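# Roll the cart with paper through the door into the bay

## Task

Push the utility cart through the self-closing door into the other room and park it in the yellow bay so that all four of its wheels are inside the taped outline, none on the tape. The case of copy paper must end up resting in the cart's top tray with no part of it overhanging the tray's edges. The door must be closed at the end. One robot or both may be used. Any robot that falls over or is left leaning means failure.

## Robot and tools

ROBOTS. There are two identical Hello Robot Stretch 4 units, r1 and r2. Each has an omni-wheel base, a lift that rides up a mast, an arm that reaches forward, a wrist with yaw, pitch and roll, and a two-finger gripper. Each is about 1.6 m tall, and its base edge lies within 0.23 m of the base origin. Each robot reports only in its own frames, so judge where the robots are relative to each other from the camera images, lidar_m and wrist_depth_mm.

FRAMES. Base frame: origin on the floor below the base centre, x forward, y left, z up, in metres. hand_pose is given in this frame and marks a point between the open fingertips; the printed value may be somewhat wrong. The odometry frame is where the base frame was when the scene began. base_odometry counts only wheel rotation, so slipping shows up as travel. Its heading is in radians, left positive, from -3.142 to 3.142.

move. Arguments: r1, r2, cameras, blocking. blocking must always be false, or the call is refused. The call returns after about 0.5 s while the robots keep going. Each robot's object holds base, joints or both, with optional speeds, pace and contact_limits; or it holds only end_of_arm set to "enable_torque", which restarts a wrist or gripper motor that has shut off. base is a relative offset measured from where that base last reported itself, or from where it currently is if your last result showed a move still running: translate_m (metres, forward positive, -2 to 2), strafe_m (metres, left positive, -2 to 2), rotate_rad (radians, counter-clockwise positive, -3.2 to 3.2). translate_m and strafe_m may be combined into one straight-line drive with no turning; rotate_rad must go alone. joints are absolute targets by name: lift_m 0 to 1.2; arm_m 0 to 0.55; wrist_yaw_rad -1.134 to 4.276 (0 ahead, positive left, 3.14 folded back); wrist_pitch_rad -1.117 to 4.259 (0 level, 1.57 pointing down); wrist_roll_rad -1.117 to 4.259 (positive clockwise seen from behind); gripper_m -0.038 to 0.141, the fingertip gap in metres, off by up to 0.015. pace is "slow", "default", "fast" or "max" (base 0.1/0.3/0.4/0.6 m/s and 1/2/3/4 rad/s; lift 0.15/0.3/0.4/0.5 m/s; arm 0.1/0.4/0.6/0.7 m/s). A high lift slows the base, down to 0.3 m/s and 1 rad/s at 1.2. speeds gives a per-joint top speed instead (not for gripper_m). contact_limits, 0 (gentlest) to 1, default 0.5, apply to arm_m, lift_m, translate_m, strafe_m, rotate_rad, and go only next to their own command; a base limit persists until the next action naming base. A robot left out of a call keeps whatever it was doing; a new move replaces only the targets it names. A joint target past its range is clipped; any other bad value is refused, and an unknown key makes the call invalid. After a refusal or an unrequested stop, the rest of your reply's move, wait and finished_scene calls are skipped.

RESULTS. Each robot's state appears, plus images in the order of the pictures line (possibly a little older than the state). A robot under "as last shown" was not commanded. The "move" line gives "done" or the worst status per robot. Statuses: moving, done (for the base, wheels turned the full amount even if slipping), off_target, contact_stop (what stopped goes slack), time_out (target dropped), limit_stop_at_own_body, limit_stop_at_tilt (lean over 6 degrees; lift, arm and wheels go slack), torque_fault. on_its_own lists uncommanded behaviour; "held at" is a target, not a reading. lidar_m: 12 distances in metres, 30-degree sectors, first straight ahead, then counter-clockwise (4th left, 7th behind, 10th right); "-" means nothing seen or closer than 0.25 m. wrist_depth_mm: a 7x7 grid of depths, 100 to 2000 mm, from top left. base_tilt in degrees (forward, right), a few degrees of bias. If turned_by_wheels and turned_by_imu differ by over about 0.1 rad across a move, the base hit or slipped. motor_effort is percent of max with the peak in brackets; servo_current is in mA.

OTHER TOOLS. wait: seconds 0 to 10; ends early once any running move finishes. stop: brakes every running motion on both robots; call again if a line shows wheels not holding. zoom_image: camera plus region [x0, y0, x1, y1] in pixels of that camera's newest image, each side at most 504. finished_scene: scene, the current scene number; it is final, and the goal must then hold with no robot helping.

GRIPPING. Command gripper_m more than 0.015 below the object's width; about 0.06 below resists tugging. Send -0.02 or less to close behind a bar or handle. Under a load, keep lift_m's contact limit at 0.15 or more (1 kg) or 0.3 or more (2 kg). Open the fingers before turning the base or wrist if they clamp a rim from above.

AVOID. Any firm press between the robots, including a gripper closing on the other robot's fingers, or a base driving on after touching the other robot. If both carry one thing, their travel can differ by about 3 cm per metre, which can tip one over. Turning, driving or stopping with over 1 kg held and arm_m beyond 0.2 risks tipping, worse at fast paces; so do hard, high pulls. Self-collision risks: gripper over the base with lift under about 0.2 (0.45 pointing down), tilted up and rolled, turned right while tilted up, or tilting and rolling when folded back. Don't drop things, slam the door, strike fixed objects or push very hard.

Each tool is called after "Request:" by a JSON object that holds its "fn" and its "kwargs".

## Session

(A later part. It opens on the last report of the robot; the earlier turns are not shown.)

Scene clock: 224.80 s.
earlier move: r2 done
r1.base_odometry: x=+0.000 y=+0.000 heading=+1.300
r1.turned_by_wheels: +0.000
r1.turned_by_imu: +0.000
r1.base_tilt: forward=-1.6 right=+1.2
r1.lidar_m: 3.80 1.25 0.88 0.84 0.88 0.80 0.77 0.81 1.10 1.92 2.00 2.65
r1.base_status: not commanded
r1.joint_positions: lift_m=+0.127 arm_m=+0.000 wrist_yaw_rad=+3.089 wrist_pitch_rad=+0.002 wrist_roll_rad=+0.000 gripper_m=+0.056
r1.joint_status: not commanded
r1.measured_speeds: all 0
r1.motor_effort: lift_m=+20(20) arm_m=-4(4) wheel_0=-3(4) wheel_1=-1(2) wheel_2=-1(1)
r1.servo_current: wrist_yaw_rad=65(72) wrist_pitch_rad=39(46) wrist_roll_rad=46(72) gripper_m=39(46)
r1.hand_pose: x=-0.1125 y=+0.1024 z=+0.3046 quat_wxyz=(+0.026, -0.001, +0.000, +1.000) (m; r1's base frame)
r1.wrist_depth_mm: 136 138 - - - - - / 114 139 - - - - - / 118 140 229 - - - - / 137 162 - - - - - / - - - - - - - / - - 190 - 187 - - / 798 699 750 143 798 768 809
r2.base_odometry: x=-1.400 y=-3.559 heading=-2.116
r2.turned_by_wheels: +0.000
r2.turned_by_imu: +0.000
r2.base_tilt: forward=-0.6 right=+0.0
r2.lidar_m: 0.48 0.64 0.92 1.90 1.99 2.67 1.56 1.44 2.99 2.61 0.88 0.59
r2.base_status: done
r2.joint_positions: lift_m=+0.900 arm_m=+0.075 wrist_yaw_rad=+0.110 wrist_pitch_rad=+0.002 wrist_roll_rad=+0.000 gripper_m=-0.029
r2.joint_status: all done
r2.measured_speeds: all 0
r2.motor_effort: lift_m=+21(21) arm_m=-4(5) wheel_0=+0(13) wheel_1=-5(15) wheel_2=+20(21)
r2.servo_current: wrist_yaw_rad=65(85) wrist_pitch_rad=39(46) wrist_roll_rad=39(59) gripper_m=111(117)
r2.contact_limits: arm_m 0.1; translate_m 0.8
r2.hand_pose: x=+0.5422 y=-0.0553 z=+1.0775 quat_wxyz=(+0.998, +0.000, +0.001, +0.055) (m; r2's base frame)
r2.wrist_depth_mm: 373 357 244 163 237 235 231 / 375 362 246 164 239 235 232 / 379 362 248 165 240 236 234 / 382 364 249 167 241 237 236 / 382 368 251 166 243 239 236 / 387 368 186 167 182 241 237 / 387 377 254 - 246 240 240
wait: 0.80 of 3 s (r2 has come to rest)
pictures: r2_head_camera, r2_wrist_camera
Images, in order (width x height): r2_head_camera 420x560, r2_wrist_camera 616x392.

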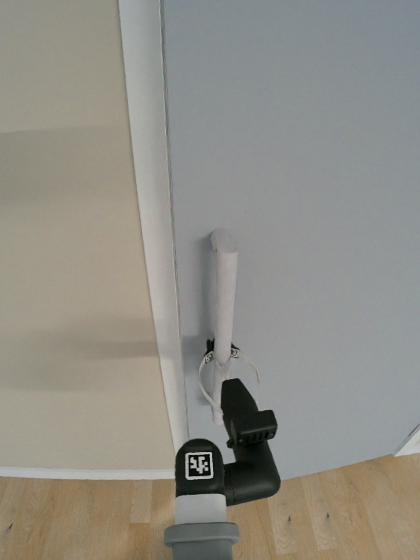

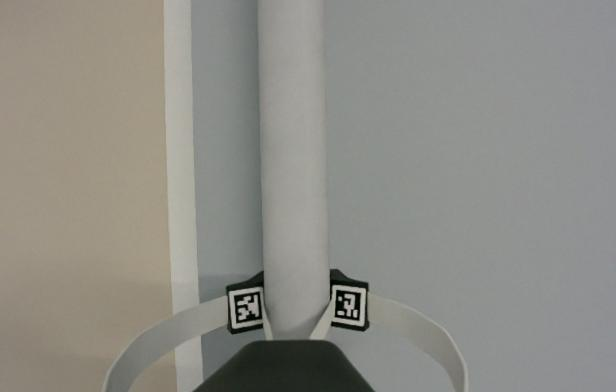

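Request:
{"fn": "move", "kwargs": {"blocking": false, "r2": {"base":{"translate_m":-0.098,"strafe_m":-0.05},"joints":{"wrist_yaw_rad":0.2},"speeds":{"wrist_yaw_rad":0.12},"pace":"slow","contact_limits":{"translate_m":0.8}}}}

Request:
{"fn": "wait", "kwargs": {"seconds": 1}}

Request:
{"fn": "wait", "kwargs": {"seconds": 3, "cameras": ["r2_wrist_camera"]}}

Request:
{"fn": "move", "kwargs": {"blocking": false, "r2": {"base":{"translate_m":-0.178,"strafe_m":-0.127},"joints":{"wrist_yaw_rad":0.4},"speeds":{"wrist_yaw_rad":0.1},"pace":"slow","contact_limits":{"translate_m":0.8}}}}

Request:
{"fn": "wait", "kwargs": {"seconds": 2}}

Request:
{"fn": "wait", "kwargs": {"seconds": 3, "cameras": ["r2_wrist_camera"]}}

Scene clock: 231.97 s.
move: r2 moving
r1: as last shown
r1.base_tilt: forward=-1.6 right=+1.3
r1.lidar_m: 3.78 1.25 0.90 0.83 0.85 0.83 0.76 0.81 1.09 1.91 1.98 2.71
r1.motor_effort: lift_m=+20(20) arm_m=-4(4) wheel_0=-3(4) wheel_1=-1(1) wheel_2=-1(1)
r1.servo_current: wrist_yaw_rad=46(72) wrist_pitch_rad=46(46) wrist_roll_rad=52(59) gripper_m=39(46)
r1.wrist_depth_mm: 136 139 - - - - - / 113 139 - - - - - / 117 140 229 - - - - / 137 162 - - - - - / - - - - - - - / - - 190 - 188 - - / 798 715 750 143 788 778 809
r2.base_odometry: x=-1.399 y=-3.544 heading=-2.115
r2.turned_by_wheels: +0.000
r2.turned_by_imu: +0.001
r2.base_tilt: forward=-0.7 right=+0.1
r2.lidar_m: 0.46 0.70 0.94 1.89 1.97 2.68 1.55 1.41 2.93 2.65 0.92 0.61
r2.base_status: translate_m moving; strafe_m moving
r2.joint_positions: lift_m=+0.900 arm_m=+0.075 wrist_yaw_rad=+0.156 wrist_pitch_rad=+0.002 wrist_roll_rad=+0.000 gripper_m=-0.029
r2.joint_status: wrist_yaw_rad moving
r2.measured_speeds: translate_m=-0.049 strafe_m=-0.025 rotate_rad=+0.000 lift_m=+0.000 arm_m=+0.000 wrist_yaw_rad=+0.109 wrist_pitch_rad=+0.000 wrist_roll_rad=+0.000
r2.motor_effort: lift_m=+21(21) arm_m=-4(5) wheel_0=-7(7) wheel_1=-10(11) wheel_2=+20(24)
r2.servo_current: wrist_yaw_rad=72(104) wrist_pitch_rad=39(46) wrist_roll_rad=39(52) gripper_m=111(111)
r2.contact_limits: arm_m 0.1; translate_m 0.8
r2.hand_pose: x=+0.5444 y=-0.0415 z=+1.0775 quat_wxyz=(+0.997, +0.000, +0.001, +0.078) (m; r2's base frame)
r2.wrist_depth_mm: 394 375 246 162 236 232 228 / 397 377 248 163 237 232 229 / 402 377 250 165 238 234 229 / 402 382 251 167 241 236 231 / 407 384 252 167 242 236 233 / 407 389 187 166 180 237 235 / 413 392 357 - 244 - 236
pictures: none

Scene clock: 232.97 s.
earlier move: r2 moving
r1.base_odometry: x=+0.000 y=+0.000 heading=+1.300
r1.turned_by_wheels: +0.000
r1.turned_by_imu: +0.000
r1.base_tilt: forward=-1.6 right=+1.3
r1.lidar_m: 3.79 1.25 0.88 0.84 0.89 0.82 0.78 0.80 1.09 1.92 2.01 2.70
r1.base_status: not commanded
r1.joint_positions: lift_m=+0.127 arm_m=+0.000 wrist_yaw_rad=+3.089 wrist_pitch_rad=+0.002 wrist_roll_rad=+0.000 gripper_m=+0.056
r1.joint_status: not commanded
r1.measured_speeds: all 0
r1.motor_effort: lift_m=+20(20) arm_m=-4(4) wheel_0=-3(4) wheel_1=-1(1) wheel_2=-1(1)
r1.servo_current: wrist_yaw_rad=46(72) wrist_pitch_rad=39(46) wrist_roll_rad=39(59) gripper_m=46(52)
r1.hand_pose: x=-0.1125 y=+0.1024 z=+0.3046 quat_wxyz=(+0.026, -0.001, +0.000, +1.000) (m; r1's base frame)
r1.wrist_depth_mm: 136 138 - - - - - / 113 139 - - - - - / 117 139 229 - - - - / 137 162 - - - - - / - - - - - - - / - - 190 - 187 - - / 788 707 759 143 788 778 820
r2.base_odometry: x=-1.393 y=-3.462 heading=-2.115
r2.turned_by_wheels: +0.001
r2.turned_by_imu: +0.001
r2.base_tilt: forward=-0.6 right=+0.1
r2.lidar_m: 0.48 0.75 1.07 1.95 2.02 2.74 1.42 1.36 2.91 2.80 0.99 0.61
r2.base_status: translate_m moving; strafe_m moving
r2.joint_positions: lift_m=+0.900 arm_m=+0.075 wrist_yaw_rad=+0.209 wrist_pitch_rad=+0.002 wrist_roll_rad=+0.000 gripper_m=-0.029
r2.joint_status: all done
r2.measured_speeds: translate_m=-0.051 strafe_m=-0.025 rotate_rad=-0.003 lift_m=+0.000 arm_m=+0.000 wrist_yaw_rad=+0.007 wrist_pitch_rad=+0.000 wrist_roll_rad=+0.000
r2.motor_effort: lift_m=+21(21) arm_m=-4(5) wheel_0=+1(8) wheel_1=-7(12) wheel_2=+20(24)
r2.servo_current: wrist_yaw_rad=59(104) wrist_pitch_rad=39(46) wrist_roll_rad=59(59) gripper_m=111(111)
r2.contact_limits: arm_m 0.1; translate_m 0.8
r2.hand_pose: x=+0.5462 y=-0.0257 z=+1.0775 quat_wxyz=(+0.995, +0.000, +0.001, +0.104) (m; r2's base frame)
r2.wrist_depth_mm: - 473 245 163 236 233 229 / - 469 247 164 238 233 230 / - 473 249 164 239 235 232 / - 477 249 167 240 236 234 / - 477 251 166 241 238 234 / - 477 186 167 181 238 236 / - - 256 - 245 239 236
wait: 1.00 s; no rest
pictures: none

Scene clock: 233.73 s.
earlier move: r2 done
r1.base_odometry: x=+0.000 y=+0.000 heading=+1.300
r1.turned_by_wheels: +0.000
r1.turned_by_imu: +0.000
r1.base_tilt: forward=-1.6 right=+1.2
r1.lidar_m: 3.79 1.26 0.86 0.83 0.87 0.81 0.77 0.82 1.13 1.93 1.99 2.68
r1.base_status: not commanded
r1.joint_positions: lift_m=+0.127 arm_m=+0.000 wrist_yaw_rad=+3.089 wrist_pitch_rad=+0.002 wrist_roll_rad=+0.000 gripper_m=+0.056
r1.joint_status: not commanded
r1.measured_speeds: all 0
r1.motor_effort: lift_m=+20(20) arm_m=-4(4) wheel_0=-4(4) wheel_1=-1(1) wheel_2=-1(1)
r1.servo_current: wrist_yaw_rad=52(72) wrist_pitch_rad=46(46) wrist_roll_rad=46(65) gripper_m=39(52)
r1.hand_pose: x=-0.1125 y=+0.1024 z=+0.3046 quat_wxyz=(+0.026, -0.001, +0.000, +1.000) (m; r1's base frame)
r1.wrist_depth_mm: 136 139 - - - - - / 113 139 - - - - - / 118 140 228 - - - - / 137 162 - - - - - / - - - - - - - / - - 190 - 189 - - / 778 715 750 143 809 768 809
r2.base_odometry: x=-1.392 y=-3.449 heading=-2.114
r2.turned_by_wheels: +0.000
r2.turned_by_imu: +0.001
r2.base_tilt: forward=-0.6 right=+0.0
r2.lidar_m: 0.47 0.77 1.06 1.94 2.00 2.77 1.39 1.33 2.93 2.79 1.00 0.60
r2.base_status: done
r2.joint_positions: lift_m=+0.900 arm_m=+0.075 wrist_yaw_rad=+0.211 wrist_pitch_rad=+0.002 wrist_roll_rad=+0.000 gripper_m=-0.029
r2.joint_status: all done
r2.measured_speeds: all 0
r2.motor_effort: lift_m=+21(21) arm_m=-4(5) wheel_0=+2(8) wheel_1=-6(12) wheel_2=+19(24)
r2.servo_current: wrist_yaw_rad=72(104) wrist_pitch_rad=39(46) wrist_roll_rad=59(59) gripper_m=111(111)
r2.contact_limits: arm_m 0.1; translate_m 0.8
r2.hand_pose: x=+0.5462 y=-0.0252 z=+1.0775 quat_wxyz=(+0.994, +0.000, +0.001, +0.105) (m; r2's base frame)
r2.wrist_depth_mm: - - 245 163 238 233 229 / - 480 246 164 238 234 231 / - - 248 164 239 236 233 / - - 250 167 242 236 234 / - - 251 166 243 238 235 / - - 185 167 183 239 236 / - - 254 - 246 239 239
wait: 0.77 of 3 s (r2 has come to rest)
pictures: r2_wrist_camera
Images, in order (width x height): r2_wrist_camera 616x392.

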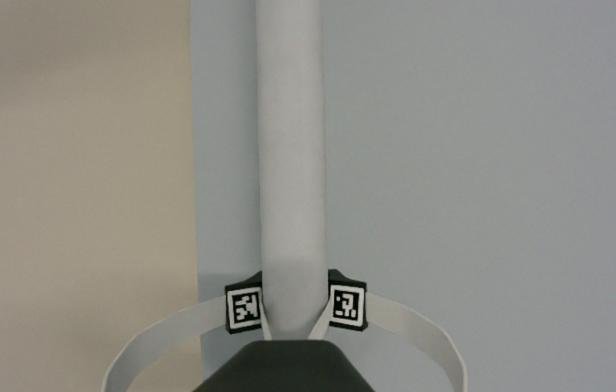

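Scene clock: 234.23 s.
move: r2 moving
r1: as last shown
r1.base_tilt: forward=-1.6 right=+1.3
r1.lidar_m: 3.77 1.24 0.89 0.83 0.88 0.82 0.77 0.80 1.10 1.91 1.98 2.65
r1.motor_effort: lift_m=+20(20) arm_m=-4(4) wheel_0=-3(4) wheel_1=-1(1) wheel_2=-1(1)
r1.servo_current: wrist_yaw_rad=39(59) wrist_pitch_rad=33(52) wrist_roll_rad=52(65) gripper_m=39(46)
r1.wrist_depth_mm: 136 138 - - - - - / 113 139 - - - - - / 118 140 228 - - - - / 137 162 - - - - - / - - - - - - - / - - 190 - 188 - - / 798 707 750 143 798 778 820
r2.base_odometry: x=-1.393 y=-3.436 heading=-2.113
r2.turned_by_wheels: +0.002
r2.turned_by_imu: +0.002
r2.base_tilt: forward=-0.6 right=+0.0
r2.lidar_m: 0.46 0.79 1.08 1.94 2.04 2.80 1.39 1.30 2.91 2.79 1.05 0.60
r2.base_status: translate_m moving; strafe_m moving
r2.joint_positions: lift_m=+0.900 arm_m=+0.075 wrist_yaw_rad=+0.250 wrist_pitch_rad=+0.002 wrist_roll_rad=+0.000 gripper_m=-0.029
r2.joint_status: wrist_yaw_rad moving
r2.measured_speeds: translate_m=-0.043 strafe_m=-0.032 rotate_rad=+0.001 lift_m=+0.000 arm_m=+0.000 wrist_yaw_rad=+0.094 wrist_pitch_rad=+0.000 wrist_roll_rad=+0.000
r2.motor_effort: lift_m=+21(21) arm_m=-4(4) wheel_0=+4(10) wheel_1=-11(12) wheel_2=+24(24)
r2.servo_current: wrist_yaw_rad=46(130) wrist_pitch_rad=39(39) wrist_roll_rad=52(59) gripper_m=111(111)
r2.contact_limits: arm_m 0.1; translate_m 0.8
r2.hand_pose: x=+0.5470 y=-0.0134 z=+1.0775 quat_wxyz=(+0.992, +0.000, +0.001, +0.125) (m; r2's base frame)
r2.wrist_depth_mm: - - 246 162 236 232 228 / - - 247 163 237 232 229 / - - 249 165 238 235 229 / - - 250 167 240 235 231 / - - 252 167 241 236 233 / - - 185 167 181 237 234 / - - 255 - 244 - 236
pictures: none

Scene clock: 236.23 s.
earlier move: r2 moving
r1.base_odometry: x=+0.000 y=+0.000 heading=+1.300
r1.turned_by_wheels: +0.000
r1.turned_by_imu: +0.000
r1.base_tilt: forward=-1.6 right=+1.3
r1.lidar_m: 3.78 1.26 0.89 0.83 0.86 0.84 0.77 0.80 1.11 1.92 2.00 2.68
r1.base_status: not commanded
r1.joint_positions: lift_m=+0.127 arm_m=+0.000 wrist_yaw_rad=+3.089 wrist_pitch_rad=+0.002 wrist_roll_rad=+0.000 gripper_m=+0.056
r1.joint_status: not commanded
r1.measured_speeds: all 0
r1.motor_effort: lift_m=+20(20) arm_m=-4(4) wheel_0=-3(4) wheel_1=-1(1) wheel_2=-1(1)
r1.servo_current: wrist_yaw_rad=52(72) wrist_pitch_rad=39(52) wrist_roll_rad=33(65) gripper_m=39(46)
r1.hand_pose: x=-0.1125 y=+0.1024 z=+0.3046 quat_wxyz=(+0.026, -0.001, +0.000, +1.000) (m; r1's base frame)
r1.wrist_depth_mm: 136 139 - - - - - / 113 139 - - - - - / 118 140 229 - - - - / 137 162 - - - - - / - - - - - - - / - - 190 - 188 - - / 778 715 750 143 788 778 820
r2.base_odometry: x=-1.408 y=-3.251 heading=-2.112
r2.turned_by_wheels: +0.001
r2.turned_by_imu: +0.003
r2.base_tilt: forward=-0.6 right=+0.0
r2.lidar_m: 0.48 0.94 1.30 2.04 2.15 2.95 1.14 1.20 2.80 2.68 1.26 0.67
r2.base_status: translate_m moving; strafe_m moving
r2.joint_positions: lift_m=+0.900 arm_m=+0.075 wrist_yaw_rad=+0.410 wrist_pitch_rad=+0.002 wrist_roll_rad=+0.000 gripper_m=-0.029
r2.joint_status: all done
r2.measured_speeds: translate_m=-0.054 strafe_m=-0.038 rotate_rad=+0.002 lift_m=+0.000 arm_m=+0.000 wrist_yaw_rad=+0.011 wrist_pitch_rad=+0.000 wrist_roll_rad=+0.000
r2.motor_effort: lift_m=+21(21) arm_m=-4(4) wheel_0=+12(15) wheel_1=-6(12) wheel_2=+19(24)
r2.servo_current: wrist_yaw_rad=59(130) wrist_pitch_rad=33(46) wrist_roll_rad=39(59) gripper_m=117(117)
r2.contact_limits: arm_m 0.1; translate_m 0.8
r2.hand_pose: x=+0.5453 y=+0.0349 z=+1.0775 quat_wxyz=(+0.979, +0.000, +0.001, +0.204) (m; r2's base frame)
r2.wrist_depth_mm: - - 246 164 236 231 226 / - - 247 164 236 232 228 / - - 249 165 238 233 229 / - - 250 166 241 234 230 / - - 251 167 241 236 231 / - - 183 167 181 236 233 / - - 255 - 243 236 236
wait: 2.00 s; no rest
pictures: none

Scene clock: 237.10 s.
earlier move: r2 done
r1.base_odometry: x=+0.000 y=+0.000 heading=+1.300
r1.turned_by_wheels: +0.000
r1.turned_by_imu: +0.000
r1.base_tilt: forward=-1.6 right=+1.3
r1.lidar_m: 3.78 1.26 0.88 0.84 0.86 0.83 0.77 0.81 1.09 1.93 1.99 2.67
r1.base_status: not commanded
r1.joint_positions: lift_m=+0.127 arm_m=+0.000 wrist_yaw_rad=+3.089 wrist_pitch_rad=+0.002 wrist_roll_rad=+0.000 gripper_m=+0.056
r1.joint_status: not commanded
r1.measured_speeds: all 0
r1.motor_effort: lift_m=+20(20) arm_m=-4(4) wheel_0=-3(4) wheel_1=-1(1) wheel_2=-1(1)
r1.servo_current: wrist_yaw_rad=52(72) wrist_pitch_rad=46(52) wrist_roll_rad=39(65) gripper_m=39(52)
r1.hand_pose: x=-0.1125 y=+0.1024 z=+0.3046 quat_wxyz=(+0.026, -0.001, +0.000, +1.000) (m; r1's base frame)
r1.wrist_depth_mm: 136 138 - - - - - / 113 139 - - - - - / 118 139 228 - - - - / 137 162 - - - - - / - - - - - - - / - - 190 - 187 - - / 788 707 750 143 788 778 820
r2.base_odometry: x=-1.409 y=-3.232 heading=-2.112
r2.turned_by_wheels: +0.000
r2.turned_by_imu: +0.001
r2.base_tilt: forward=-0.7 right=+0.0
r2.lidar_m: 0.44 0.95 1.33 2.09 2.17 2.95 1.12 1.17 2.79 2.67 1.32 0.68
r2.base_status: done
r2.joint_positions: lift_m=+0.900 arm_m=+0.075 wrist_yaw_rad=+0.413 wrist_pitch_rad=+0.002 wrist_roll_rad=+0.000 gripper_m=-0.029
r2.joint_status: all done
r2.measured_speeds: all 0
r2.motor_effort: lift_m=+21(21) arm_m=-4(4) wheel_0=+15(17) wheel_1=-4(12) wheel_2=+19(24)
r2.servo_current: wrist_yaw_rad=78(130) wrist_pitch_rad=39(52) wrist_roll_rad=39(59) gripper_m=111(117)
r2.contact_limits: arm_m 0.1; translate_m 0.8
r2.hand_pose: x=+0.5452 y=+0.0356 z=+1.0775 quat_wxyz=(+0.979, +0.000, +0.001, +0.205) (m; r2's base frame)
r2.wrist_depth_mm: - - 245 165 236 231 229 / - - 248 165 236 233 230 / - - 248 166 238 235 231 / - - 250 166 240 236 234 / - - 251 167 243 237 234 / - - 183 168 181 237 234 / - - 254 - 245 237 237
wait: 0.87 of 3 s (r2 has come to rest)
pictures: r2_wrist_camera
Images, in order (width x height): r2_wrist_camera 616x392.

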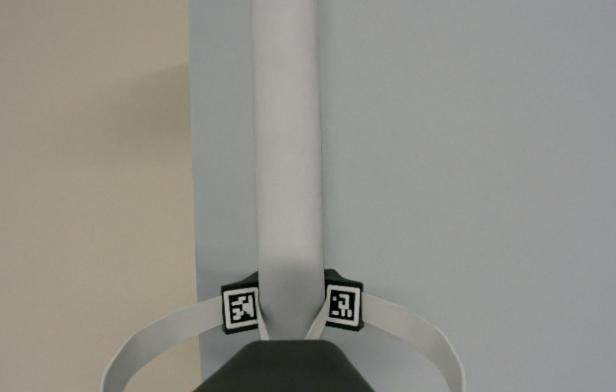

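Request:
{"fn": "move", "kwargs": {"blocking": false, "r2": {"base":{"translate_m":-0.150,"strafe_m":-0.155},"joints":{"wrist_yaw_rad":0.6},"speeds":{"wrist_yaw_rad":0.1},"pace":"slow","contact_limits":{"translate_m":0.8}}}}

Request:
{"fn": "wait", "kwargs": {"seconds": 2}}

Request:
{"fn": "wait", "kwargs": {"seconds": 3, "cameras": ["r2_wrist_camera"]}}

Request:
{"fn": "move", "kwargs": {"blocking": false, "r2": {"base":{"translate_m":-0.118,"strafe_m":-0.188},"joints":{"wrist_yaw_rad":0.8},"speeds":{"wrist_yaw_rad":0.1},"pace":"slow","contact_limits":{"translate_m":0.8}}}}

Request:
{"fn": "wait", "kwargs": {"seconds": 2}}

Request:
{"fn": "wait", "kwargs": {"seconds": 3, "cameras": ["r2_wrist_camera","r2_head_left_camera"]}}

Scene clock: 247.70 s.
move: r2 moving
r1: as last shown
r1.base_tilt: forward=-1.6 right=+1.2
r1.lidar_m: 3.76 1.28 0.90 0.84 0.88 0.82 0.77 0.80 1.09 1.92 2.00 2.66
r1.motor_effort: lift_m=+20(20) arm_m=-4(4) wheel_0=-4(4) wheel_1=-1(1) wheel_2=-1(1)
r1.servo_current: wrist_yaw_rad=46(52) wrist_pitch_rad=46(46) wrist_roll_rad=52(52) gripper_m=39(46)
r1.wrist_depth_mm: 136 139 - - - - - / 113 139 - - - - - / 118 140 229 - - - - / 137 162 - - - - - / - - - - - - - / - - 190 - 187 - - / 778 707 759 143 788 778 820
r2.base_odometry: x=-1.412 y=-3.220 heading=-2.110
r2.turned_by_wheels: +0.002
r2.turned_by_imu: +0.002
r2.base_tilt: forward=-0.6 right=+0.0
r2.lidar_m: 0.49 0.95 1.34 2.06 2.20 2.97 1.10 1.15 2.77 2.66 1.31 0.66
r2.base_status: translate_m moving; strafe_m moving
r2.joint_positions: lift_m=+0.900 arm_m=+0.075 wrist_yaw_rad=+0.451 wrist_pitch_rad=+0.002 wrist_roll_rad=+0.000 gripper_m=-0.029
r2.joint_status: wrist_yaw_rad moving
r2.measured_speeds: translate_m=-0.035 strafe_m=-0.036 rotate_rad=-0.003 lift_m=+0.000 arm_m=+0.000 wrist_yaw_rad=+0.093 wrist_pitch_rad=+0.000 wrist_roll_rad=+0.000
r2.motor_effort: lift_m=+21(21) arm_m=-4(5) wheel_0=+10(13) wheel_1=-10(11) wheel_2=+22(23)
r2.servo_current: wrist_yaw_rad=85(85) wrist_pitch_rad=39(46) wrist_roll_rad=46(52) gripper_m=111(117)
r2.contact_limits: arm_m 0.1; translate_m 0.8
r2.hand_pose: x=+0.5436 y=+0.0470 z=+1.0775 quat_wxyz=(+0.975, +0.000, +0.001, +0.224) (m; r2's base frame)
r2.wrist_depth_mm: - - 246 163 236 230 226 / - - 246 164 236 230 228 / - - 249 164 238 232 228 / - - 250 167 240 234 230 / - - 251 166 241 236 231 / - - 184 167 182 236 233 / - - 255 - 244 236 234
pictures: none

Scene clock: 249.70 s.
earlier move: r2 moving
r1.base_odometry: x=+0.000 y=+0.000 heading=+1.300
r1.turned_by_wheels: +0.000
r1.turned_by_imu: +0.000
r1.base_tilt: forward=-1.6 right=+1.3
r1.lidar_m: 3.78 1.23 0.89 0.84 0.87 0.80 0.77 0.81 1.09 1.93 1.99 2.67
r1.base_status: not commanded
r1.joint_positions: lift_m=+0.127 arm_m=+0.000 wrist_yaw_rad=+3.089 wrist_pitch_rad=+0.002 wrist_roll_rad=+0.000 gripper_m=+0.056
r1.joint_status: not commanded
r1.measured_speeds: all 0
r1.motor_effort: lift_m=+20(20) arm_m=-4(4) wheel_0=-4(4) wheel_1=-1(2) wheel_2=-1(1)
r1.servo_current: wrist_yaw_rad=33(72) wrist_pitch_rad=39(52) wrist_roll_rad=39(65) gripper_m=46(52)
r1.hand_pose: x=-0.1125 y=+0.1024 z=+0.3046 quat_wxyz=(+0.026, -0.001, +0.000, +1.000) (m; r1's base frame)
r1.wrist_depth_mm: 137 138 - - - - - / 113 139 - - - - - / 118 140 229 - - - - / 137 162 - - - - - / - - - - - - - / - - 190 - 187 - - / 788 707 750 143 798 768 831
r2.base_odometry: x=-1.460 y=-3.043 heading=-2.110
r2.turned_by_wheels: +0.000
r2.turned_by_imu: +0.003
r2.base_tilt: forward=-0.6 right=+0.0
r2.lidar_m: 0.48 0.53 1.51 2.21 2.30 3.18 0.97 1.06 2.60 2.53 1.50 0.78
r2.base_status: translate_m moving; strafe_m moving
r2.joint_positions: lift_m=+0.900 arm_m=+0.075 wrist_yaw_rad=+0.610 wrist_pitch_rad=+0.002 wrist_roll_rad=+0.000 gripper_m=-0.029
r2.joint_status: all done
r2.measured_speeds: translate_m=-0.047 strafe_m=-0.046 rotate_rad=+0.001 lift_m=+0.000 arm_m=+0.000 wrist_yaw_rad=+0.002 wrist_pitch_rad=+0.000 wrist_roll_rad=+0.000
r2.motor_effort: lift_m=+21(21) arm_m=-4(5) wheel_0=+12(15) wheel_1=-5(12) wheel_2=+18(23)
r2.servo_current: wrist_yaw_rad=52(124) wrist_pitch_rad=39(46) wrist_roll_rad=39(59) gripper_m=98(117)
r2.contact_limits: arm_m 0.1; translate_m 0.8
r2.hand_pose: x=+0.5324 y=+0.0935 z=+1.0775 quat_wxyz=(+0.954, +0.000, +0.001, +0.300) (m; r2's base frame)
r2.wrist_depth_mm: - - 246 164 236 229 225 / 1808 - 248 165 236 231 228 / 1863 - 249 165 237 232 228 / 1863 - 250 166 239 235 230 / - - 251 167 240 235 231 / - - 183 167 181 236 233 / - - 255 - 243 236 234
wait: 2.00 s; no rest
pictures: none

Scene clock: 250.60 s.
earlier move: r2 done
r1.base_odometry: x=+0.000 y=+0.000 heading=+1.300
r1.turned_by_wheels: +0.000
r1.turned_by_imu: +0.000
r1.base_tilt: forward=-1.5 right=+1.3
r1.lidar_m: 3.80 1.26 0.89 0.84 0.86 0.81 0.77 0.78 1.10 1.93 2.00 2.68
r1.base_status: not commanded
r1.joint_positions: lift_m=+0.127 arm_m=+0.000 wrist_yaw_rad=+3.089 wrist_pitch_rad=+0.002 wrist_roll_rad=+0.000 gripper_m=+0.056
r1.joint_status: not commanded
r1.measured_speeds: all 0
r1.motor_effort: lift_m=+20(20) arm_m=-4(4) wheel_0=-4(4) wheel_1=-1(2) wheel_2=-1(1)
r1.servo_current: wrist_yaw_rad=46(72) wrist_pitch_rad=46(52) wrist_roll_rad=59(65) gripper_m=46(52)
r1.hand_pose: x=-0.1125 y=+0.1024 z=+0.3046 quat_wxyz=(+0.026, -0.001, +0.000, +1.000) (m; r1's base frame)
r1.wrist_depth_mm: 136 138 - - - - - / 114 139 - - - - - / 118 140 229 - - - - / 137 162 - - - - - / - - - - - - - / - - 190 - 187 - - / 788 715 759 143 788 778 809
r2.base_odometry: x=-1.465 y=-3.024 heading=-2.110
r2.turned_by_wheels: +0.000
r2.turned_by_imu: +0.001
r2.base_tilt: forward=-0.6 right=+0.0
r2.lidar_m: 0.46 0.50 1.55 2.23 2.34 3.18 0.96 1.06 2.63 2.53 1.51 0.81
r2.base_status: done
r2.joint_positions: lift_m=+0.900 arm_m=+0.075 wrist_yaw_rad=+0.612 wrist_pitch_rad=+0.002 wrist_roll_rad=+0.000 gripper_m=-0.029
r2.joint_status: all done
r2.measured_speeds: all 0
r2.motor_effort: lift_m=+21(21) arm_m=-4(5) wheel_0=+15(19) wheel_1=-4(12) wheel_2=+19(23)
r2.servo_current: wrist_yaw_rad=65(124) wrist_pitch_rad=46(46) wrist_roll_rad=46(59) gripper_m=111(117)
r2.contact_limits: arm_m 0.1; translate_m 0.8
r2.hand_pose: x=+0.5322 y=+0.0941 z=+1.0775 quat_wxyz=(+0.954, +0.000, +0.001, +0.301) (m; r2's base frame)
r2.wrist_depth_mm: - - 244 165 236 231 228 / 1863 - 247 165 237 232 229 / - - 248 166 239 234 231 / 1863 - 249 166 240 236 231 / 1983 - 251 167 242 236 234 / 1983 - 183 168 181 237 235 / - - 255 - 244 237 236
wait: 0.90 of 3 s (r2 has come to rest)
pictures: r2_wrist_camera
Images, in order (width x height): r2_wrist_camera 616x392.

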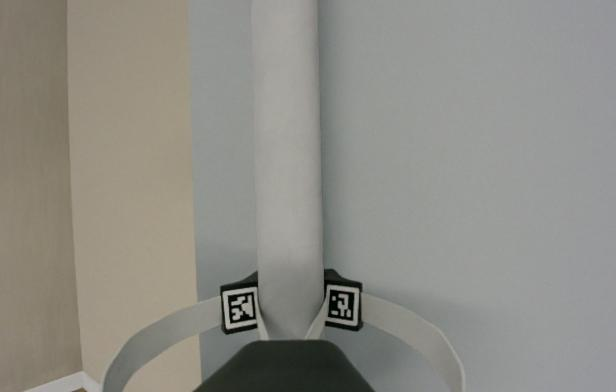

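Scene clock: 251.10 s.
move: r2 moving
r1: as last shown
r1.base_tilt: forward=-1.6 right=+1.3
r1.lidar_m: 3.79 1.23 0.89 0.83 0.88 0.81 0.77 0.82 1.10 1.92 1.98 2.69
r1.motor_effort: lift_m=+20(20) arm_m=-4(4) wheel_0=-4(4) wheel_1=-1(1) wheel_2=-1(1)
r1.servo_current: wrist_yaw_rad=46(59) wrist_pitch_rad=39(46) wrist_roll_rad=52(65) gripper_m=39(46)
r1.wrist_depth_mm: 136 138 - - - - - / 113 139 - - - - - / 118 140 229 - - - - / 137 161 - - - - - / - - - - - - - / - - 190 - 187 - - / 778 707 750 143 798 768 809
r2.base_odometry: x=-1.471 y=-3.013 heading=-2.108
r2.turned_by_wheels: +0.002
r2.turned_by_imu: +0.002
r2.base_tilt: forward=-0.7 right=+0.0
r2.lidar_m: 0.47 0.54 1.54 2.23 2.33 3.22 0.94 1.06 2.61 2.51 1.55 0.81
r2.base_status: translate_m moving; strafe_m moving
r2.joint_positions: lift_m=+0.900 arm_m=+0.075 wrist_yaw_rad=+0.650 wrist_pitch_rad=+0.002 wrist_roll_rad=+0.000 gripper_m=-0.029
r2.joint_status: wrist_yaw_rad moving
r2.measured_speeds: translate_m=-0.025 strafe_m=-0.041 rotate_rad=-0.001 lift_m=+0.000 arm_m=+0.000 wrist_yaw_rad=+0.095 wrist_pitch_rad=+0.000 wrist_roll_rad=+0.000
r2.motor_effort: lift_m=+21(21) arm_m=-4(4) wheel_0=+15(17) wheel_1=-8(10) wheel_2=+19(20)
r2.servo_current: wrist_yaw_rad=78(130) wrist_pitch_rad=46(46) wrist_roll_rad=52(59) gripper_m=111(111)
r2.contact_limits: arm_m 0.1; translate_m 0.8
r2.hand_pose: x=+0.5284 y=+0.1050 z=+1.0775 quat_wxyz=(+0.948, +0.000, +0.001, +0.319) (m; r2's base frame)
r2.wrist_depth_mm: - - 247 163 236 230 226 / - - 246 164 236 230 227 / - - 249 165 238 232 228 / - - 250 167 241 235 229 / - - 252 166 241 235 230 / - - 183 167 182 236 233 / - 1921 255 - 244 236 234
pictures: none

Scene clock: 253.10 s.
earlier move: r2 moving
r1.base_odometry: x=+0.000 y=+0.000 heading=+1.300
r1.turned_by_wheels: +0.000
r1.turned_by_imu: +0.000
r1.base_tilt: forward=-1.6 right=+1.3
r1.lidar_m: 3.80 1.26 0.88 0.84 0.87 0.82 0.77 0.79 1.07 1.91 2.01 2.67
r1.base_status: not commanded
r1.joint_positions: lift_m=+0.127 arm_m=+0.000 wrist_yaw_rad=+3.089 wrist_pitch_rad=+0.002 wrist_roll_rad=+0.000 gripper_m=+0.056
r1.joint_status: not commanded
r1.measured_speeds: all 0
r1.motor_effort: lift_m=+20(20) arm_m=-4(4) wheel_0=-3(4) wheel_1=-1(1) wheel_2=-1(1)
r1.servo_current: wrist_yaw_rad=72(78) wrist_pitch_rad=39(52) wrist_roll_rad=39(65) gripper_m=46(46)
r1.hand_pose: x=-0.1125 y=+0.1024 z=+0.3046 quat_wxyz=(+0.026, -0.001, +0.000, +1.000) (m; r1's base frame)
r1.wrist_depth_mm: 137 138 - - - - - / 113 139 - - - - - / 117 140 229 - - - - / 137 162 - - - - - / - - - - - - - / - - 191 - 187 - - / 788 715 768 143 788 768 820
r2.base_odometry: x=-1.554 y=-2.850 heading=-2.107
r2.turned_by_wheels: +0.001
r2.turned_by_imu: +0.003
r2.base_tilt: forward=-0.6 right=+0.0
r2.lidar_m: 0.46 0.47 1.68 2.38 2.49 3.44 0.86 1.01 2.46 2.35 1.67 0.99
r2.base_status: translate_m moving; strafe_m moving
r2.joint_positions: lift_m=+0.900 arm_m=+0.075 wrist_yaw_rad=+0.811 wrist_pitch_rad=+0.002 wrist_roll_rad=+0.000 gripper_m=-0.029
r2.joint_status: all done
r2.measured_speeds: translate_m=-0.037 strafe_m=-0.062 rotate_rad=+0.002 lift_m=+0.000 arm_m=+0.000 wrist_yaw_rad=+0.012 wrist_pitch_rad=+0.000 wrist_roll_rad=+0.000
r2.motor_effort: lift_m=+21(21) arm_m=-4(5) wheel_0=+17(21) wheel_1=-2(11) wheel_2=+16(21)
r2.servo_current: wrist_yaw_rad=65(130) wrist_pitch_rad=46(52) wrist_roll_rad=52(59) gripper_m=111(111)
r2.contact_limits: arm_m 0.1; translate_m 0.8
r2.hand_pose: x=+0.5080 y=+0.1489 z=+1.0775 quat_wxyz=(+0.919, +0.000, +0.001, +0.394) (m; r2's base frame)
r2.wrist_depth_mm: - - 248 165 236 229 225 / - - 247 165 236 229 225 / - - 251 166 238 231 227 / - - 251 166 238 233 229 / - - 253 167 240 235 229 / - - 186 167 181 235 232 / - - 257 - - 235 232
wait: 2.00 s; no rest
pictures: none

Scene clock: 254.10 s.
earlier move: r2 done
r1.base_odometry: x=+0.000 y=+0.000 heading=+1.300
r1.turned_by_wheels: +0.000
r1.turned_by_imu: +0.000
r1.base_tilt: forward=-1.6 right=+1.3
r1.lidar_m: 3.77 1.26 0.89 0.83 0.87 0.81 0.77 0.79 1.10 1.92 1.98 2.67
r1.base_status: not commanded
r1.joint_positions: lift_m=+0.127 arm_m=+0.000 wrist_yaw_rad=+3.089 wrist_pitch_rad=+0.002 wrist_roll_rad=+0.000 gripper_m=+0.056
r1.joint_status: not commanded
r1.measured_speeds: all 0
r1.motor_effort: lift_m=+20(20) arm_m=-4(4) wheel_0=-4(4) wheel_1=-1(1) wheel_2=-1(1)
r1.servo_current: wrist_yaw_rad=65(78) wrist_pitch_rad=46(52) wrist_roll_rad=39(65) gripper_m=52(52)
r1.hand_pose: x=-0.1125 y=+0.1024 z=+0.3046 quat_wxyz=(+0.026, -0.001, +0.000, +1.000) (m; r1's base frame)
r1.wrist_depth_mm: 136 138 - - - - - / 113 139 - - - - - / 118 140 229 - - - - / 137 162 - - - - - / - - - - - - - / - - 190 - 187 - - / 788 707 759 143 788 768 809
r2.base_odometry: x=-1.566 y=-2.827 heading=-2.107
r2.turned_by_wheels: +0.000
r2.turned_by_imu: +0.001
r2.base_tilt: forward=-0.7 right=+0.0
r2.lidar_m: 0.49 0.47 1.74 2.40 2.51 3.49 0.81 0.98 2.43 2.33 1.73 1.00
r2.base_status: done
r2.joint_positions: lift_m=+0.900 arm_m=+0.075 wrist_yaw_rad=+0.814 wrist_pitch_rad=+0.002 wrist_roll_rad=+0.000 gripper_m=-0.029
r2.joint_status: all done
r2.measured_speeds: all 0
r2.motor_effort: lift_m=+21(21) arm_m=-4(5) wheel_0=+21(23) wheel_1=-3(11) wheel_2=+18(21)
r2.servo_current: wrist_yaw_rad=85(130) wrist_pitch_rad=46(52) wrist_roll_rad=46(65) gripper_m=104(111)
r2.contact_limits: arm_m 0.1; translate_m 0.8
r2.hand_pose: x=+0.5075 y=+0.1496 z=+1.0775 quat_wxyz=(+0.918, +0.000, +0.001, +0.396) (m; r2's base frame)
r2.wrist_depth_mm: - - 245 167 236 232 227 / - - 248 163 236 232 229 / - - 249 167 239 233 229 / - - 250 167 240 235 230 / - - 252 168 242 236 232 / - - 183 167 239 238 234 / - - 255 - - 237 236
wait: 1.00 of 3 s (r2 has come to rest)
pictures: r2_head_left_camera, r2_wrist_camera
Images, in order (width x height): r2_head_left_camera 420x672, r2_wrist_camera 616x392.

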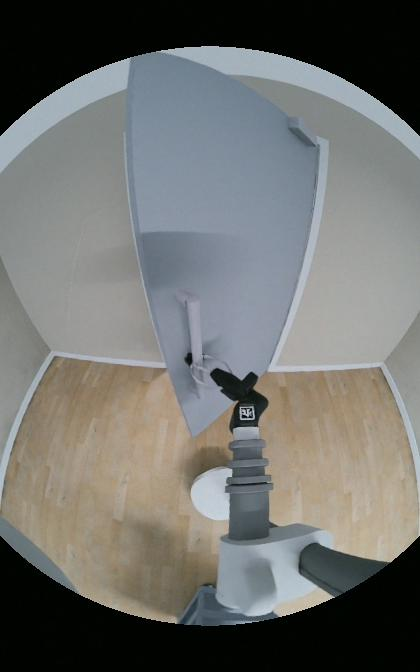

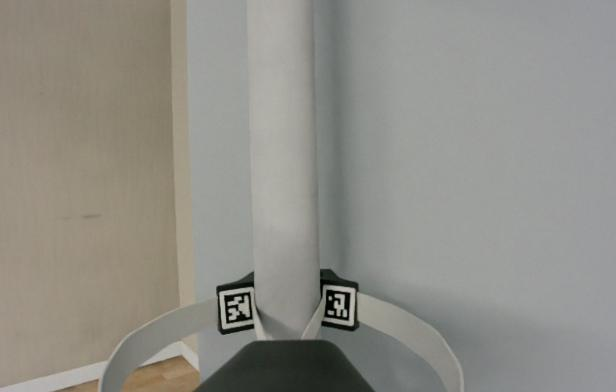

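Request:
{"fn": "move", "kwargs": {"blocking": false, "r2": {"base":{"translate_m":-0.083,"strafe_m":-0.205},"joints":{"wrist_yaw_rad":1.0},"speeds":{"wrist_yaw_rad":0.1},"pace":"slow","contact_limits":{"translate_m":0.8}}}}

Request:
{"fn": "wait", "kwargs": {"seconds": 2}}

Request:
{"fn": "wait", "kwargs": {"seconds": 3, "cameras": ["r2_wrist_camera"]}}

Request:
{"fn": "move", "kwargs": {"blocking": false, "r2": {"base":{"translate_m":-0.042,"strafe_m":-0.218},"joints":{"wrist_yaw_rad":1.2},"speeds":{"wrist_yaw_rad":0.1},"pace":"slow","contact_limits":{"translate_m":0.8}}}}

Request:
{"fn": "wait", "kwargs": {"seconds": 2}}

Request:
{"fn": "wait", "kwargs": {"seconds": 3, "cameras": ["r2_wrist_camera","r2_head_left_camera"]}}

Scene clock: 266.93 s.
move: r2 moving
r1: as last shown
r1.lidar_m: 3.79 1.26 0.90 0.83 0.87 0.83 0.76 0.82 1.11 1.92 2.01 2.68
r1.servo_current: wrist_yaw_rad=46(65) wrist_pitch_rad=46(46) wrist_roll_rad=52(59) gripper_m=46(46)
r1.wrist_depth_mm: 136 138 - - - - - / 113 139 - - - - - / 117 140 229 - - - - / 137 161 - - - - - / - - - - - - - / - - 190 - 188 - - / 788 715 750 143 788 778 809
r2.base_odometry: x=-1.573 y=-2.817 heading=-2.105
r2.turned_by_wheels: +0.002
r2.turned_by_imu: +0.003
r2.base_tilt: forward=-0.7 right=+0.0
r2.lidar_m: 0.47 0.47 1.74 2.42 2.54 3.47 0.82 1.00 2.43 2.31 1.66 1.00
r2.base_status: translate_m moving; strafe_m moving
r2.joint_positions: lift_m=+0.900 arm_m=+0.075 wrist_yaw_rad=+0.852 wrist_pitch_rad=+0.002 wrist_roll_rad=+0.000 gripper_m=-0.029
r2.joint_status: wrist_yaw_rad moving
r2.measured_speeds: translate_m=-0.018 strafe_m=-0.045 rotate_rad=+0.000 lift_m=+0.000 arm_m=+0.000 wrist_yaw_rad=+0.094 wrist_pitch_rad=+0.000 wrist_roll_rad=+0.000
r2.motor_effort: lift_m=+21(21) arm_m=-4(4) wheel_0=+18(24) wheel_1=-6(8) wheel_2=+15(18)
r2.servo_current: wrist_yaw_rad=85(98) wrist_pitch_rad=46(46) wrist_roll_rad=46(59) gripper_m=111(111)
r2.contact_limits: arm_m 0.1; translate_m 0.8
r2.hand_pose: x=+0.5017 y=+0.1595 z=+1.0775 quat_wxyz=(+0.911, +0.000, +0.001, +0.413) (m; r2's base frame)
r2.wrist_depth_mm: - - 247 164 236 229 224 / - - 250 164 236 229 226 / - - 251 165 237 232 227 / - - 251 166 238 232 228 / - - 253 166 240 235 229 / - - 186 167 181 235 231 / - - 257 - - 235 232
pictures: none

Scene clock: 268.93 s.
earlier move: r2 moving
r1.base_odometry: x=+0.000 y=+0.000 heading=+1.300
r1.turned_by_wheels: +0.000
r1.turned_by_imu: +0.000
r1.base_tilt: forward=-1.6 right=+1.3
r1.lidar_m: 3.78 1.26 0.88 0.81 0.87 0.82 0.76 0.77 1.08 1.91 1.99 2.69
r1.base_status: not commanded
r1.joint_positions: lift_m=+0.127 arm_m=+0.000 wrist_yaw_rad=+3.089 wrist_pitch_rad=+0.002 wrist_roll_rad=+0.000 gripper_m=+0.056
r1.joint_status: not commanded
r1.measured_speeds: all 0
r1.motor_effort: lift_m=+20(20) arm_m=-4(4) wheel_0=-3(5) wheel_1=-1(2) wheel_2=-1(1)
r1.servo_current: wrist_yaw_rad=52(72) wrist_pitch_rad=46(52) wrist_roll_rad=46(72) gripper_m=46(52)
r1.hand_pose: x=-0.1125 y=+0.1024 z=+0.3046 quat_wxyz=(+0.026, -0.001, +0.000, +1.000) (m; r1's base frame)
r1.wrist_depth_mm: 136 138 - - - - - / 113 139 - - - - - / 117 139 229 - - - - / 137 162 - - - - - / - - - - - - - / - - 191 - 187 - - / 788 715 741 143 798 768 809
r2.base_odometry: x=-1.685 y=-2.671 heading=-2.105
r2.turned_by_wheels: +0.000
r2.turned_by_imu: +0.003
r2.base_tilt: forward=-0.7 right=+0.0
r2.lidar_m: 0.61 0.44 1.82 2.60 2.73 0.80 0.78 3.02 2.23 2.15 1.78 1.31
r2.base_status: translate_m moving; strafe_m moving
r2.joint_positions: lift_m=+0.900 arm_m=+0.075 wrist_yaw_rad=+1.010 wrist_pitch_rad=+0.002 wrist_roll_rad=+0.000 gripper_m=-0.029
r2.joint_status: all done
r2.measured_speeds: translate_m=-0.027 strafe_m=-0.067 rotate_rad=+0.002 lift_m=+0.000 arm_m=+0.000 wrist_yaw_rad=+0.009 wrist_pitch_rad=+0.000 wrist_roll_rad=+0.000
r2.motor_effort: lift_m=+21(21) arm_m=-4(5) wheel_0=+15(24) wheel_1=-2(9) wheel_2=+14(19)
r2.servo_current: wrist_yaw_rad=72(98) wrist_pitch_rad=46(46) wrist_roll_rad=59(65) gripper_m=117(117)
r2.contact_limits: arm_m 0.1; translate_m 0.8
r2.hand_pose: x=+0.4734 y=+0.1977 z=+1.0775 quat_wxyz=(+0.875, +0.000, +0.001, +0.484) (m; r2's base frame)
r2.wrist_depth_mm: - - 247 166 236 230 226 / - - 248 166 236 232 227 / - - 249 166 237 232 228 / - - 250 167 240 234 229 / - - 253 167 240 234 230 / - - 185 168 180 236 232 / - - 255 - - 236 233
wait: 2.00 s; no rest
pictures: none

Scene clock: 269.90 s.
earlier move: r2 done
r1.base_odometry: x=+0.000 y=+0.000 heading=+1.300
r1.turned_by_wheels: +0.000
r1.turned_by_imu: +0.000
r1.base_tilt: forward=-1.6 right=+1.3
r1.lidar_m: 3.81 1.26 0.89 0.84 0.87 0.81 0.76 0.82 1.12 1.92 1.99 2.72
r1.base_status: not commanded
r1.joint_positions: lift_m=+0.127 arm_m=+0.000 wrist_yaw_rad=+3.089 wrist_pitch_rad=+0.002 wrist_roll_rad=+0.000 gripper_m=+0.056
r1.joint_status: not commanded
r1.measured_speeds: all 0
r1.motor_effort: lift_m=+20(20) arm_m=-4(4) wheel_0=-3(5) wheel_1=-1(2) wheel_2=-1(1)
r1.servo_current: wrist_yaw_rad=46(72) wrist_pitch_rad=39(52) wrist_roll_rad=39(72) gripper_m=46(52)
r1.hand_pose: x=-0.1125 y=+0.1024 z=+0.3046 quat_wxyz=(+0.026, -0.001, +0.000, +1.000) (m; r1's base frame)
r1.wrist_depth_mm: 136 138 - - - - - / 114 139 - - - - - / 117 139 228 - - - - / 137 162 - - - - - / - - - - - - - / - - 190 - 187 - - / 798 715 759 143 798 768 820
r2.base_odometry: x=-1.700 y=-2.652 heading=-2.104
r2.turned_by_wheels: +0.000
r2.turned_by_imu: +0.000
r2.base_tilt: forward=-0.7 right=+0.0
r2.lidar_m: 0.59 0.44 1.83 2.61 2.75 0.79 0.80 3.00 2.18 2.12 1.78 1.32
r2.base_status: done
r2.joint_positions: lift_m=+0.900 arm_m=+0.075 wrist_yaw_rad=+1.012 wrist_pitch_rad=+0.002 wrist_roll_rad=+0.000 gripper_m=-0.029
r2.joint_status: all done
r2.measured_speeds: all 0
r2.motor_effort: lift_m=+21(21) arm_m=-4(5) wheel_0=+18(24) wheel_1=-1(9) wheel_2=+13(19)
r2.servo_current: wrist_yaw_rad=78(98) wrist_pitch_rad=33(46) wrist_roll_rad=52(65) gripper_m=104(117)
r2.contact_limits: arm_m 0.1; translate_m 0.8
r2.hand_pose: x=+0.4729 y=+0.1983 z=+1.0775 quat_wxyz=(+0.875, +0.000, +0.001, +0.485) (m; r2's base frame)
r2.wrist_depth_mm: - - 246 167 236 232 228 / - - 247 163 237 233 229 / - - 248 167 238 234 231 / - - 250 167 240 235 232 / - - 252 168 241 237 234 / - - 183 168 241 237 236 / - - 255 - - 238 237
wait: 0.97 of 3 s (r2 has come to rest)
pictures: r2_wrist_camera
Images, in order (width x height): r2_wrist_camera 616x392.

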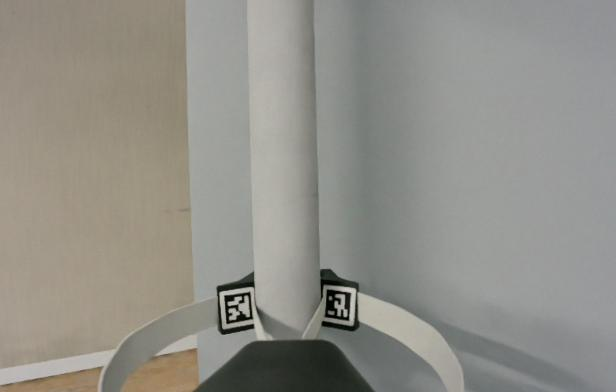

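Scene clock: 270.40 s.
move: r2 moving
r1: as last shown
r1.lidar_m: 3.81 1.26 0.88 0.83 0.87 0.83 0.76 0.81 1.11 1.93 2.00 2.68
r1.motor_effort: lift_m=+20(20) arm_m=-4(4) wheel_0=-4(4) wheel_1=-1(1) wheel_2=-1(1)
r1.servo_current: wrist_yaw_rad=46(59) wrist_pitch_rad=46(46) wrist_roll_rad=46(65) gripper_m=46(46)
r1.wrist_depth_mm: 136 138 - - - - - / 113 139 - - - - - / 118 139 229 - - - - / 137 162 - - - - - / - - - - - - - / - - 190 - 187 - - / 788 715 768 143 788 768 809
r2.base_odometry: x=-1.710 y=-2.643 heading=-2.102
r2.turned_by_wheels: +0.002
r2.turned_by_imu: +0.002
r2.base_tilt: forward=-0.7 right=+0.0
r2.lidar_m: 0.63 0.44 1.86 2.62 2.77 0.79 0.81 2.95 2.22 2.12 1.81 1.30
r2.base_status: translate_m moving; strafe_m moving
r2.joint_positions: lift_m=+0.900 arm_m=+0.075 wrist_yaw_rad=+1.050 wrist_pitch_rad=+0.002 wrist_roll_rad=+0.000 gripper_m=-0.029
r2.joint_status: wrist_yaw_rad moving
r2.measured_speeds: translate_m=-0.009 strafe_m=-0.051 rotate_rad=+0.002 lift_m=+0.000 arm_m=+0.000 wrist_yaw_rad=+0.094 wrist_pitch_rad=+0.000 wrist_roll_rad=+0.000
r2.motor_effort: lift_m=+21(21) arm_m=-4(5) wheel_0=+17(23) wheel_1=-7(8) wheel_2=+12(14)
r2.servo_current: wrist_yaw_rad=46(91) wrist_pitch_rad=46(46) wrist_roll_rad=39(59) gripper_m=104(111)
r2.contact_limits: arm_m 0.1; translate_m 0.8
r2.hand_pose: x=+0.4652 y=+0.2067 z=+1.0775 quat_wxyz=(+0.865, +0.000, +0.001, +0.501) (m; r2's base frame)
r2.wrist_depth_mm: - - 247 164 235 230 226 / - - 249 164 236 230 227 / - - 250 165 238 233 228 / - - 250 166 239 234 229 / - - 253 167 241 235 230 / - - 186 167 181 236 233 / - - 255 - 242 236 234
pictures: none

Scene clock: 272.40 s.
earlier move: r2 moving
r1.base_odometry: x=+0.000 y=+0.000 heading=+1.300
r1.turned_by_wheels: +0.000
r1.turned_by_imu: +0.000
r1.base_tilt: forward=-1.6 right=+1.2
r1.lidar_m: 3.81 1.25 0.88 0.83 0.87 0.82 0.77 0.81 1.11 1.92 1.99 2.66
r1.base_status: not commanded
r1.joint_positions: lift_m=+0.127 arm_m=+0.000 wrist_yaw_rad=+3.089 wrist_pitch_rad=+0.002 wrist_roll_rad=+0.000 gripper_m=+0.056
r1.joint_status: not commanded
r1.measured_speeds: all 0
r1.motor_effort: lift_m=+20(20) arm_m=-4(4) wheel_0=-4(4) wheel_1=-1(2) wheel_2=-1(1)
r1.servo_current: wrist_yaw_rad=52(65) wrist_pitch_rad=39(52) wrist_roll_rad=52(65) gripper_m=39(46)
r1.hand_pose: x=-0.1125 y=+0.1024 z=+0.3046 quat_wxyz=(+0.026, -0.001, +0.000, +1.000) (m; r1's base frame)
r1.wrist_depth_mm: 136 138 - - - - - / 114 139 - - - - - / 117 140 229 - - - - / 137 162 - - - - - / - - - - - - - / - - 190 - 187 - - / 788 715 750 143 798 768 820
r2.base_odometry: x=-1.849 y=-2.520 heading=-2.102
r2.turned_by_wheels: +0.000
r2.turned_by_imu: +0.003
r2.base_tilt: forward=-0.7 right=+0.1
r2.lidar_m: 0.67 0.43 1.87 2.81 2.93 0.83 0.82 2.74 2.02 1.93 1.82 1.33
r2.base_status: translate_m moving; strafe_m moving
r2.joint_positions: lift_m=+0.900 arm_m=+0.075 wrist_yaw_rad=+1.208 wrist_pitch_rad=+0.002 wrist_roll_rad=+0.000 gripper_m=-0.029
r2.joint_status: all done
r2.measured_speeds: translate_m=-0.013 strafe_m=-0.070 rotate_rad=+0.003 lift_m=+0.000 arm_m=+0.000 wrist_yaw_rad=+0.011 wrist_pitch_rad=+0.000 wrist_roll_rad=+0.000
r2.motor_effort: lift_m=+21(21) arm_m=-4(5) wheel_0=+14(23) wheel_1=-2(8) wheel_2=+14(16)
r2.servo_current: wrist_yaw_rad=59(91) wrist_pitch_rad=39(46) wrist_roll_rad=59(59) gripper_m=111(117)
r2.contact_limits: arm_m 0.1; translate_m 0.8
r2.hand_pose: x=+0.4300 y=+0.2386 z=+1.0775 quat_wxyz=(+0.823, +0.000, +0.001, +0.568) (m; r2's base frame)
r2.wrist_depth_mm: - - 246 164 236 232 227 / - - 248 165 237 231 229 / - - 249 166 239 234 229 / - - 251 167 240 235 231 / - - 253 167 242 236 232 / - - 187 167 181 237 232 / - - 255 - 242 236 235
wait: 2.00 s; no rest
pictures: none

Scene clock: 273.33 s.
earlier move: r2 done
r1.base_odometry: x=+0.000 y=+0.000 heading=+1.300
r1.turned_by_wheels: +0.000
r1.turned_by_imu: +0.000
r1.base_tilt: forward=-1.6 right=+1.3
r1.lidar_m: 3.79 1.26 0.90 0.82 0.88 0.82 0.76 0.79 1.10 1.92 2.01 2.68
r1.base_status: not commanded
r1.joint_positions: lift_m=+0.127 arm_m=+0.000 wrist_yaw_rad=+3.089 wrist_pitch_rad=+0.002 wrist_roll_rad=+0.000 gripper_m=+0.056
r1.joint_status: not commanded
r1.measured_speeds: all 0
r1.motor_effort: lift_m=+20(20) arm_m=-4(4) wheel_0=-4(4) wheel_1=-1(2) wheel_2=-1(1)
r1.servo_current: wrist_yaw_rad=72(72) wrist_pitch_rad=46(52) wrist_roll_rad=46(65) gripper_m=39(52)
r1.hand_pose: x=-0.1125 y=+0.1024 z=+0.3046 quat_wxyz=(+0.026, -0.001, +0.000, +1.000) (m; r1's base frame)
r1.wrist_depth_mm: 136 139 - - - - - / 113 139 - - - - - / 118 140 229 - - - - / 137 161 - - - - - / - - - - - - - / - - 190 - 187 - - / 788 715 750 143 788 778 809
r2.base_odometry: x=-1.866 y=-2.505 heading=-2.102
r2.turned_by_wheels: +0.000
r2.turned_by_imu: +0.000
r2.base_tilt: forward=-0.7 right=+0.1
r2.lidar_m: 0.69 0.42 1.93 2.84 2.97 0.83 0.81 2.69 2.00 1.91 1.84 1.37
r2.base_status: done
r2.joint_positions: lift_m=+0.900 arm_m=+0.075 wrist_yaw_rad=+1.210 wrist_pitch_rad=+0.002 wrist_roll_rad=+0.000 gripper_m=-0.029
r2.joint_status: all done
r2.measured_speeds: all 0
r2.motor_effort: lift_m=+21(21) arm_m=-4(5) wheel_0=+17(23) wheel_1=+0(8) wheel_2=+10(16)
r2.servo_current: wrist_yaw_rad=52(91) wrist_pitch_rad=39(46) wrist_roll_rad=46(59) gripper_m=104(117)
r2.contact_limits: arm_m 0.1; translate_m 0.8
r2.hand_pose: x=+0.4295 y=+0.2390 z=+1.0775 quat_wxyz=(+0.822, +0.000, +0.001, +0.569) (m; r2's base frame)
r2.wrist_depth_mm: - - 245 166 236 234 229 / - - 247 167 238 235 231 / - - 247 167 239 234 233 / - - 248 167 240 237 234 / - - 251 167 242 238 236 / - - 183 168 181 239 236 / - - 253 - - 239 237
wait: 0.93 of 3 s (r2 has come to rest)
pictures: r2_head_left_camera, r2_wrist_camera
Images, in order (width x height): r2_head_left_camera 420x672, r2_wrist_camera 616x392.

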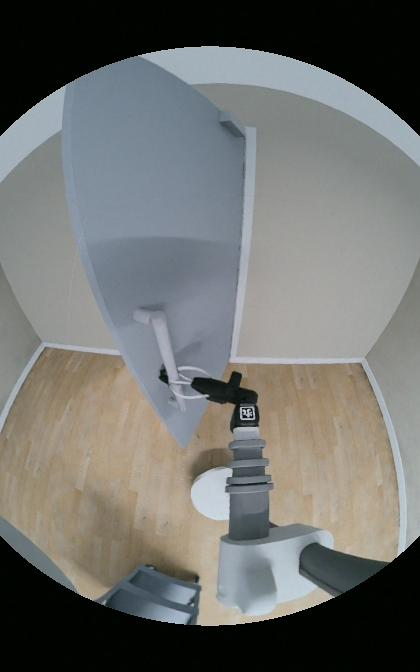

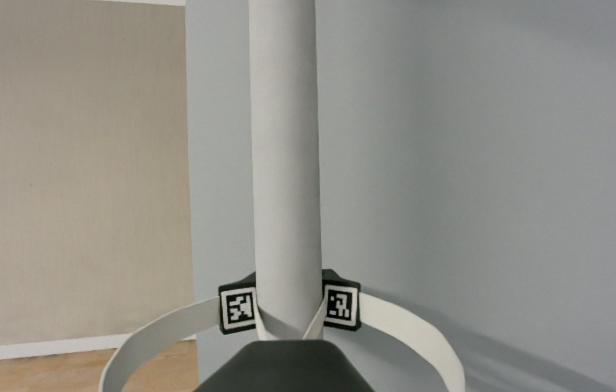

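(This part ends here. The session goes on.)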